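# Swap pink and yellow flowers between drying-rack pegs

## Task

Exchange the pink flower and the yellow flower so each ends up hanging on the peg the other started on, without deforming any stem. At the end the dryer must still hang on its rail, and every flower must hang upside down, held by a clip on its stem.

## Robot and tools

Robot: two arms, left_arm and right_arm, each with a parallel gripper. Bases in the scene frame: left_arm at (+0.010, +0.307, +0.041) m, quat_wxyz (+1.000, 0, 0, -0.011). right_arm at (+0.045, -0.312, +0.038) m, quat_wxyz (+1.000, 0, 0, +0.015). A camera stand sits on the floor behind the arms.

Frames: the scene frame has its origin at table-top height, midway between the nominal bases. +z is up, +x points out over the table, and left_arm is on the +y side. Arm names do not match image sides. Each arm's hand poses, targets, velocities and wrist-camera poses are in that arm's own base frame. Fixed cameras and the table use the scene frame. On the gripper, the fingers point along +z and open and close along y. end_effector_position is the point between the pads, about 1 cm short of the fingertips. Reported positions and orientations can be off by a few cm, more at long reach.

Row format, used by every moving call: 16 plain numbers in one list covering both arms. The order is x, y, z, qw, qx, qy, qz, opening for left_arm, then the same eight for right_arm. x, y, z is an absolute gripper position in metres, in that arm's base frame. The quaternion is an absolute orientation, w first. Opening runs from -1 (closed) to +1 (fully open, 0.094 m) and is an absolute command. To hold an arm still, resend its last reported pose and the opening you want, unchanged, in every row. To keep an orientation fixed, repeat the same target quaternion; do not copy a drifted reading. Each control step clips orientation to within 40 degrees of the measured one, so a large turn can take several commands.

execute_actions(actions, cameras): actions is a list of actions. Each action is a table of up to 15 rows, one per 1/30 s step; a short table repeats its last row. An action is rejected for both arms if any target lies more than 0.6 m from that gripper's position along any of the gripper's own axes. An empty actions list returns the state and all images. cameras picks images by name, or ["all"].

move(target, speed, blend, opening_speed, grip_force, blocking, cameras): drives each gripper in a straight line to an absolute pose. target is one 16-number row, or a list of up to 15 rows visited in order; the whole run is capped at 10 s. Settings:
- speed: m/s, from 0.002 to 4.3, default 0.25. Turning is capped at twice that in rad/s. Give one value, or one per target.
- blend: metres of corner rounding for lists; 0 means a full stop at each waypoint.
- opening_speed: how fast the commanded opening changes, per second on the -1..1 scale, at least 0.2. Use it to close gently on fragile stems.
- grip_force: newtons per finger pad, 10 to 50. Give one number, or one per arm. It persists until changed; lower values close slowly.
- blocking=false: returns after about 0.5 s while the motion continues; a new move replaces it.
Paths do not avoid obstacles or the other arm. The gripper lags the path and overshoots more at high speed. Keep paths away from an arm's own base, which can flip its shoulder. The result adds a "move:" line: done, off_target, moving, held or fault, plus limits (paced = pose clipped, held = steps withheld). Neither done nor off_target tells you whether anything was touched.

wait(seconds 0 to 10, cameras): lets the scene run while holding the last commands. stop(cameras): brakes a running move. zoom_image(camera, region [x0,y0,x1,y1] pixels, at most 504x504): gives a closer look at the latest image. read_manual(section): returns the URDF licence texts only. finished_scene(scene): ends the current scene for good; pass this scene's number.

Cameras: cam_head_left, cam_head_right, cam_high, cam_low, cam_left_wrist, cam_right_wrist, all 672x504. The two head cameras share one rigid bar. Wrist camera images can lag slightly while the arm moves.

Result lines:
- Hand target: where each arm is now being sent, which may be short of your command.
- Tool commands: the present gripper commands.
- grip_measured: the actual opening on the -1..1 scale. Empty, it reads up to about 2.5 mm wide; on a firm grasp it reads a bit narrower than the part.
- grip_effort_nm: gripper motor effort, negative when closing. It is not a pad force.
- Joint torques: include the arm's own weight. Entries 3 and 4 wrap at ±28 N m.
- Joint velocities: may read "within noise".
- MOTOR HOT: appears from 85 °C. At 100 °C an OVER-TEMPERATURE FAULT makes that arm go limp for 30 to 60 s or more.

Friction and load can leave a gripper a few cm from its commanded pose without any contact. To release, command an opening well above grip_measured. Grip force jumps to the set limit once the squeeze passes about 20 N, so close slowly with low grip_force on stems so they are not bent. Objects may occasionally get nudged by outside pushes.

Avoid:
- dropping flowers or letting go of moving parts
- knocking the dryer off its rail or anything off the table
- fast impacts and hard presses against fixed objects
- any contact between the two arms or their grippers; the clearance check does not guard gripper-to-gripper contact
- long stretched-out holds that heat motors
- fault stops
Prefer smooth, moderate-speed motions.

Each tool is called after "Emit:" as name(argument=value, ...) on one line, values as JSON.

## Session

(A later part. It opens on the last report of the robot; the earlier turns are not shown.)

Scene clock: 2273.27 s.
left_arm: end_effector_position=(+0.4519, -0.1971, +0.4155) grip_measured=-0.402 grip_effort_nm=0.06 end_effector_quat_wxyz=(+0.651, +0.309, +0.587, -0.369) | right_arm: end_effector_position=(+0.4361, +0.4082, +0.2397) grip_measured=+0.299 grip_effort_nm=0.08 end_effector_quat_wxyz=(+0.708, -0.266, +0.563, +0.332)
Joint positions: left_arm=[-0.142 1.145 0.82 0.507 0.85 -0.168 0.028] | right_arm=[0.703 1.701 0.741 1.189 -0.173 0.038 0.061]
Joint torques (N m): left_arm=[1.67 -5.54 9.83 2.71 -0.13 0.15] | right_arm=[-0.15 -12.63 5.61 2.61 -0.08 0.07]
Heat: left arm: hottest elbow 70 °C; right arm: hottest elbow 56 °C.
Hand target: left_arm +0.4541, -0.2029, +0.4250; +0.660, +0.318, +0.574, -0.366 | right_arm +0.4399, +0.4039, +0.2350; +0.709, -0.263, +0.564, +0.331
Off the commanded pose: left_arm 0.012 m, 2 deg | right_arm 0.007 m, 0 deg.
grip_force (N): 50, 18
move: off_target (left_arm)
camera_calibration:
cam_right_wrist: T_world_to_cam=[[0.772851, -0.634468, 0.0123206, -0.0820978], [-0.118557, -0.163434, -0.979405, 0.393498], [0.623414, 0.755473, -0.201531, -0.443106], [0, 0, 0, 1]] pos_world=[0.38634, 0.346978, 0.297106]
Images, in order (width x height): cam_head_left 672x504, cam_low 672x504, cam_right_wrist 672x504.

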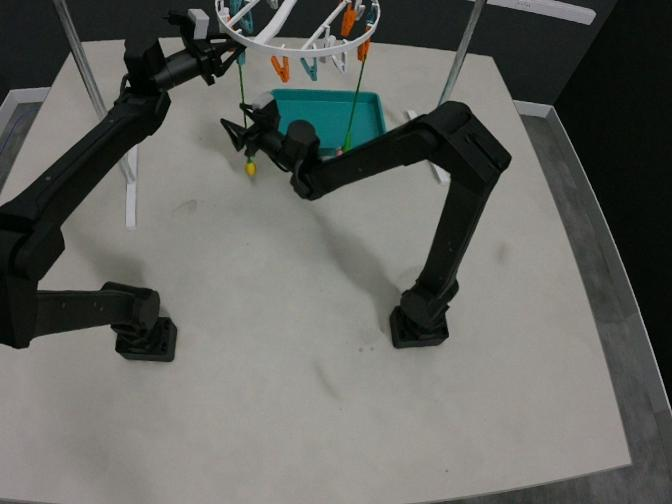

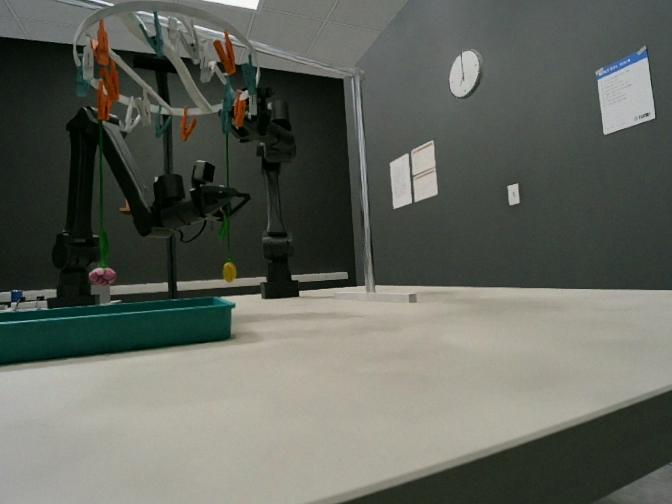

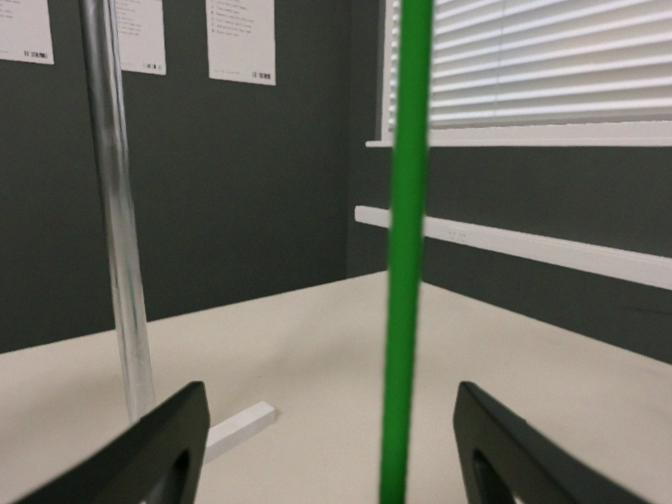

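Emit:
move(target=[[0.4545,-0.2030,0.4200,0.6601,0.3181,0.5738,-0.3659,-0.4,0.3626,0.3125,0.2350,0.7093,-0.2631,0.5642,0.3307,0.3],[0.4545,-0.2030,0.4180,0.6601,0.3181,0.5738,-0.3659,0.15,0.3300,0.2300,0.2500,0.7093,-0.2631,0.5642,0.3307,0.3],[0.4000,-0.1170,0.4080,0.6601,0.3181,0.5738,-0.3659,0.15,0.3000,0.1000,0.2800,0.7093,-0.2631,0.5642,0.3307,0.3]], speed=[0.08, 0.08, 0.08], opening_speed=0.6, cameras=["all"])

Scene clock: 2288.03 s.
left_arm: end_effector_position=(+0.4035, -0.1210, +0.4000) grip_measured=+0.148 grip_effort_nm=0.06 end_effector_quat_wxyz=(+0.651, +0.316, +0.581, -0.371) | right_arm: end_effector_position=(+0.3017, +0.1025, +0.2817) grip_measured=+0.299 grip_effort_nm=0.07 end_effector_quat_wxyz=(+0.709, -0.268, +0.563, +0.329)
Joint positions: left_arm=[0.084 1.025 0.676 0.619 1.085 -0.26 0.054] | right_arm=[-0.142 0.923 0.175 1.159 -0.981 0.336 0.061]
Joint torques (N m): left_arm=[3.31 -5.6 8.25 2.43 0 -0.07] | right_arm=[-0.32 0.03 6.15 2.13 0.12 0.18]
Heat: left arm: hottest elbow 68 °C; right arm: hottest elbow 53 °C.
Hand target: left_arm +0.4000, -0.1172, +0.4080; +0.660, +0.318, +0.574, -0.366 | right_arm +0.3000, +0.1001, +0.2800; +0.709, -0.263, +0.565, +0.330
Off the commanded pose: left_arm 0.010 m, 1 deg | right_arm 0.003 m, 1 deg.
grip_force (N): 50, 18
move: done
camera_calibration:
cam_left_wrist: T_world_to_cam=[[-0.848, -0.529951, 0.00697653, 0.275172], [-0.167128, 0.254891, -0.952417, 0.517064], [0.502956, -0.808816, -0.304717, -0.086547], [0, 0, 0, 1]] pos_world=[0.363291, -0.0559681, 0.464168]
cam_right_wrist: T_world_to_cam=[[0.770504, -0.637093, 0.020889, -0.174142], [-0.11365, -0.169547, -0.978947, 0.367749], [0.627222, 0.751909, -0.203042, -0.120318], [0, 0, 0, 1]] pos_world=[0.251438, 0.0418743, 0.339215]

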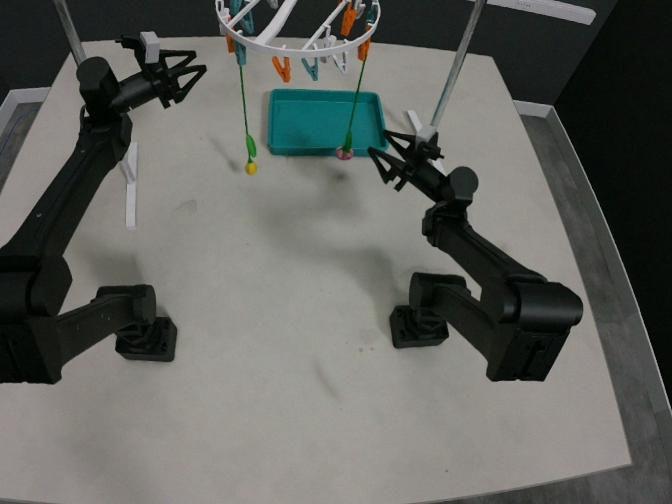

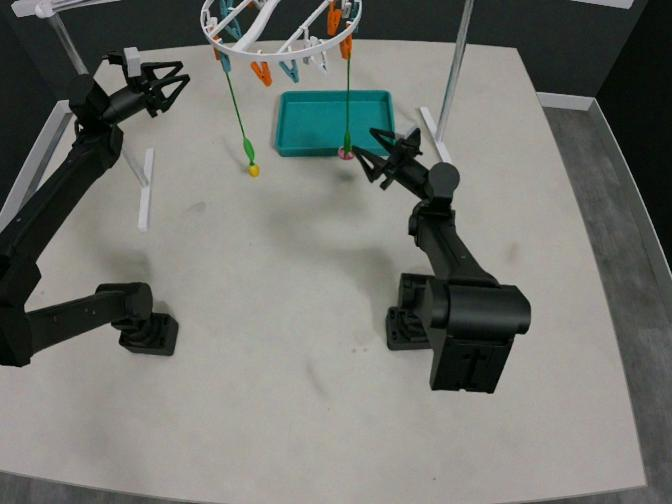

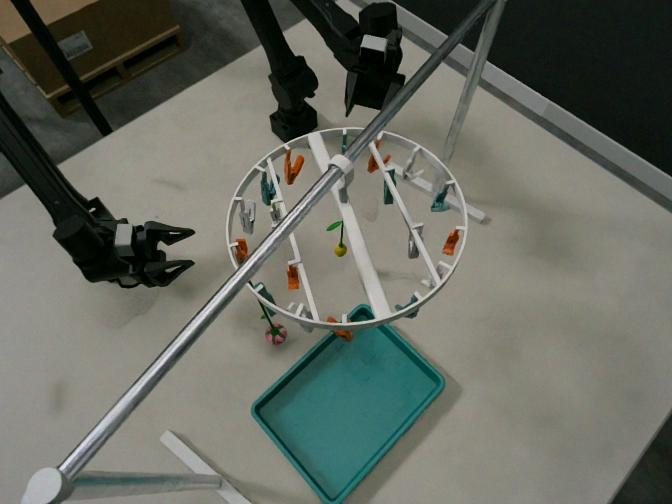

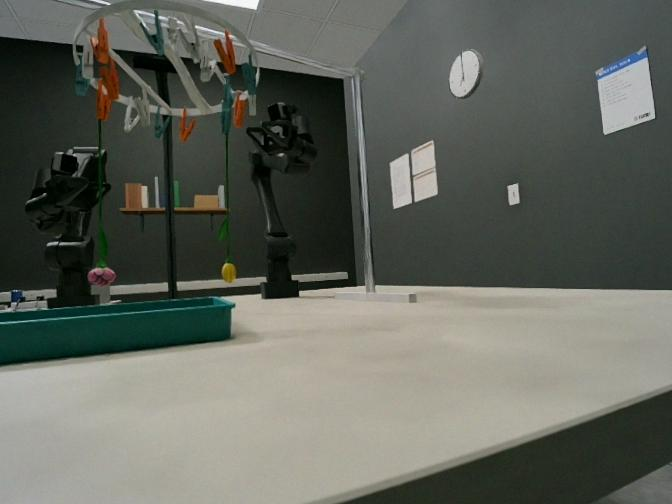

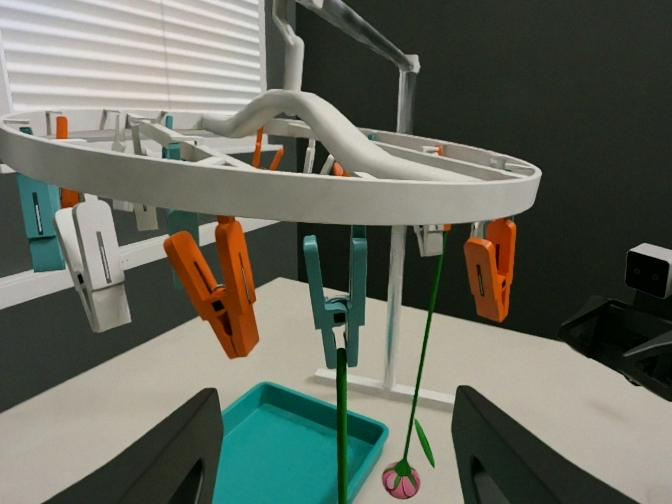

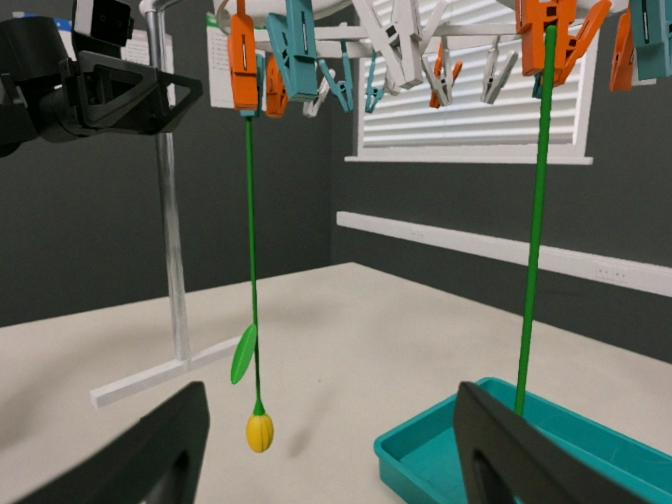

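Emit:
zoom_image(camera="cam_left_wrist", region=[290, 300, 390, 400])

Emit:
zoom_image(camera="cam_right_wrist", region=[490, 0, 610, 120])

Emit:
zoom_image(camera="cam_low", region=[60, 0, 280, 300])

Scaled by 5.040 from the camera's 672x504 image, which has a finer 960x720 frame.

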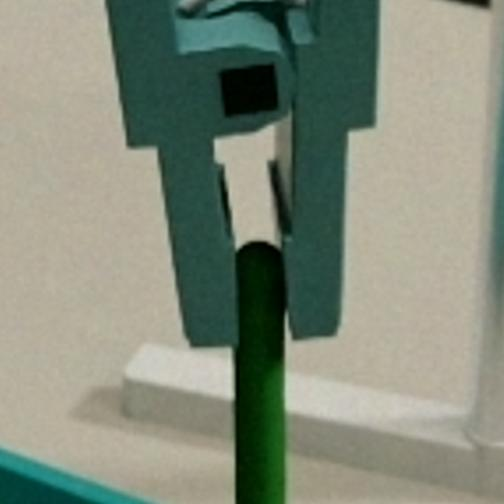

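Scaled by 4.200 from the camera's 672x504 image, which has a finer 960x720 frame.

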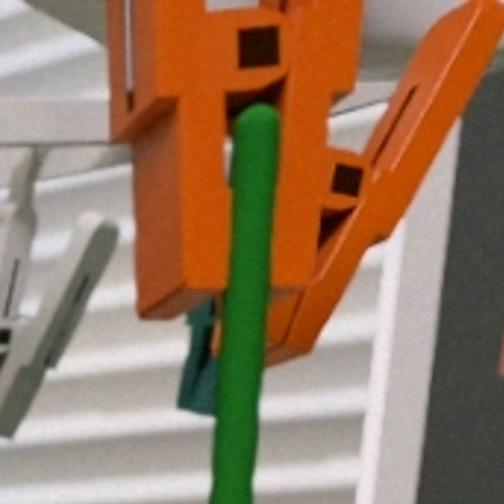

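Scaled by 1.680 from the camera's 672x504 image, which has a finer 960x720 frame.

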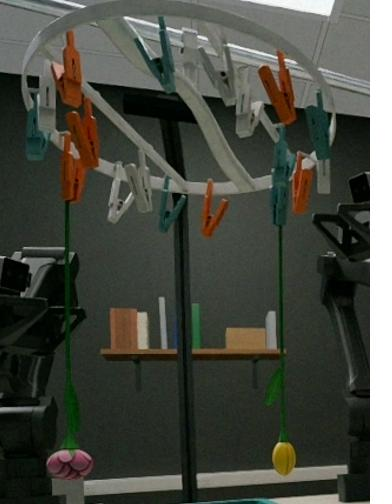

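Emit:
finished_scene(scene=2)

The scene is finished: the task was done.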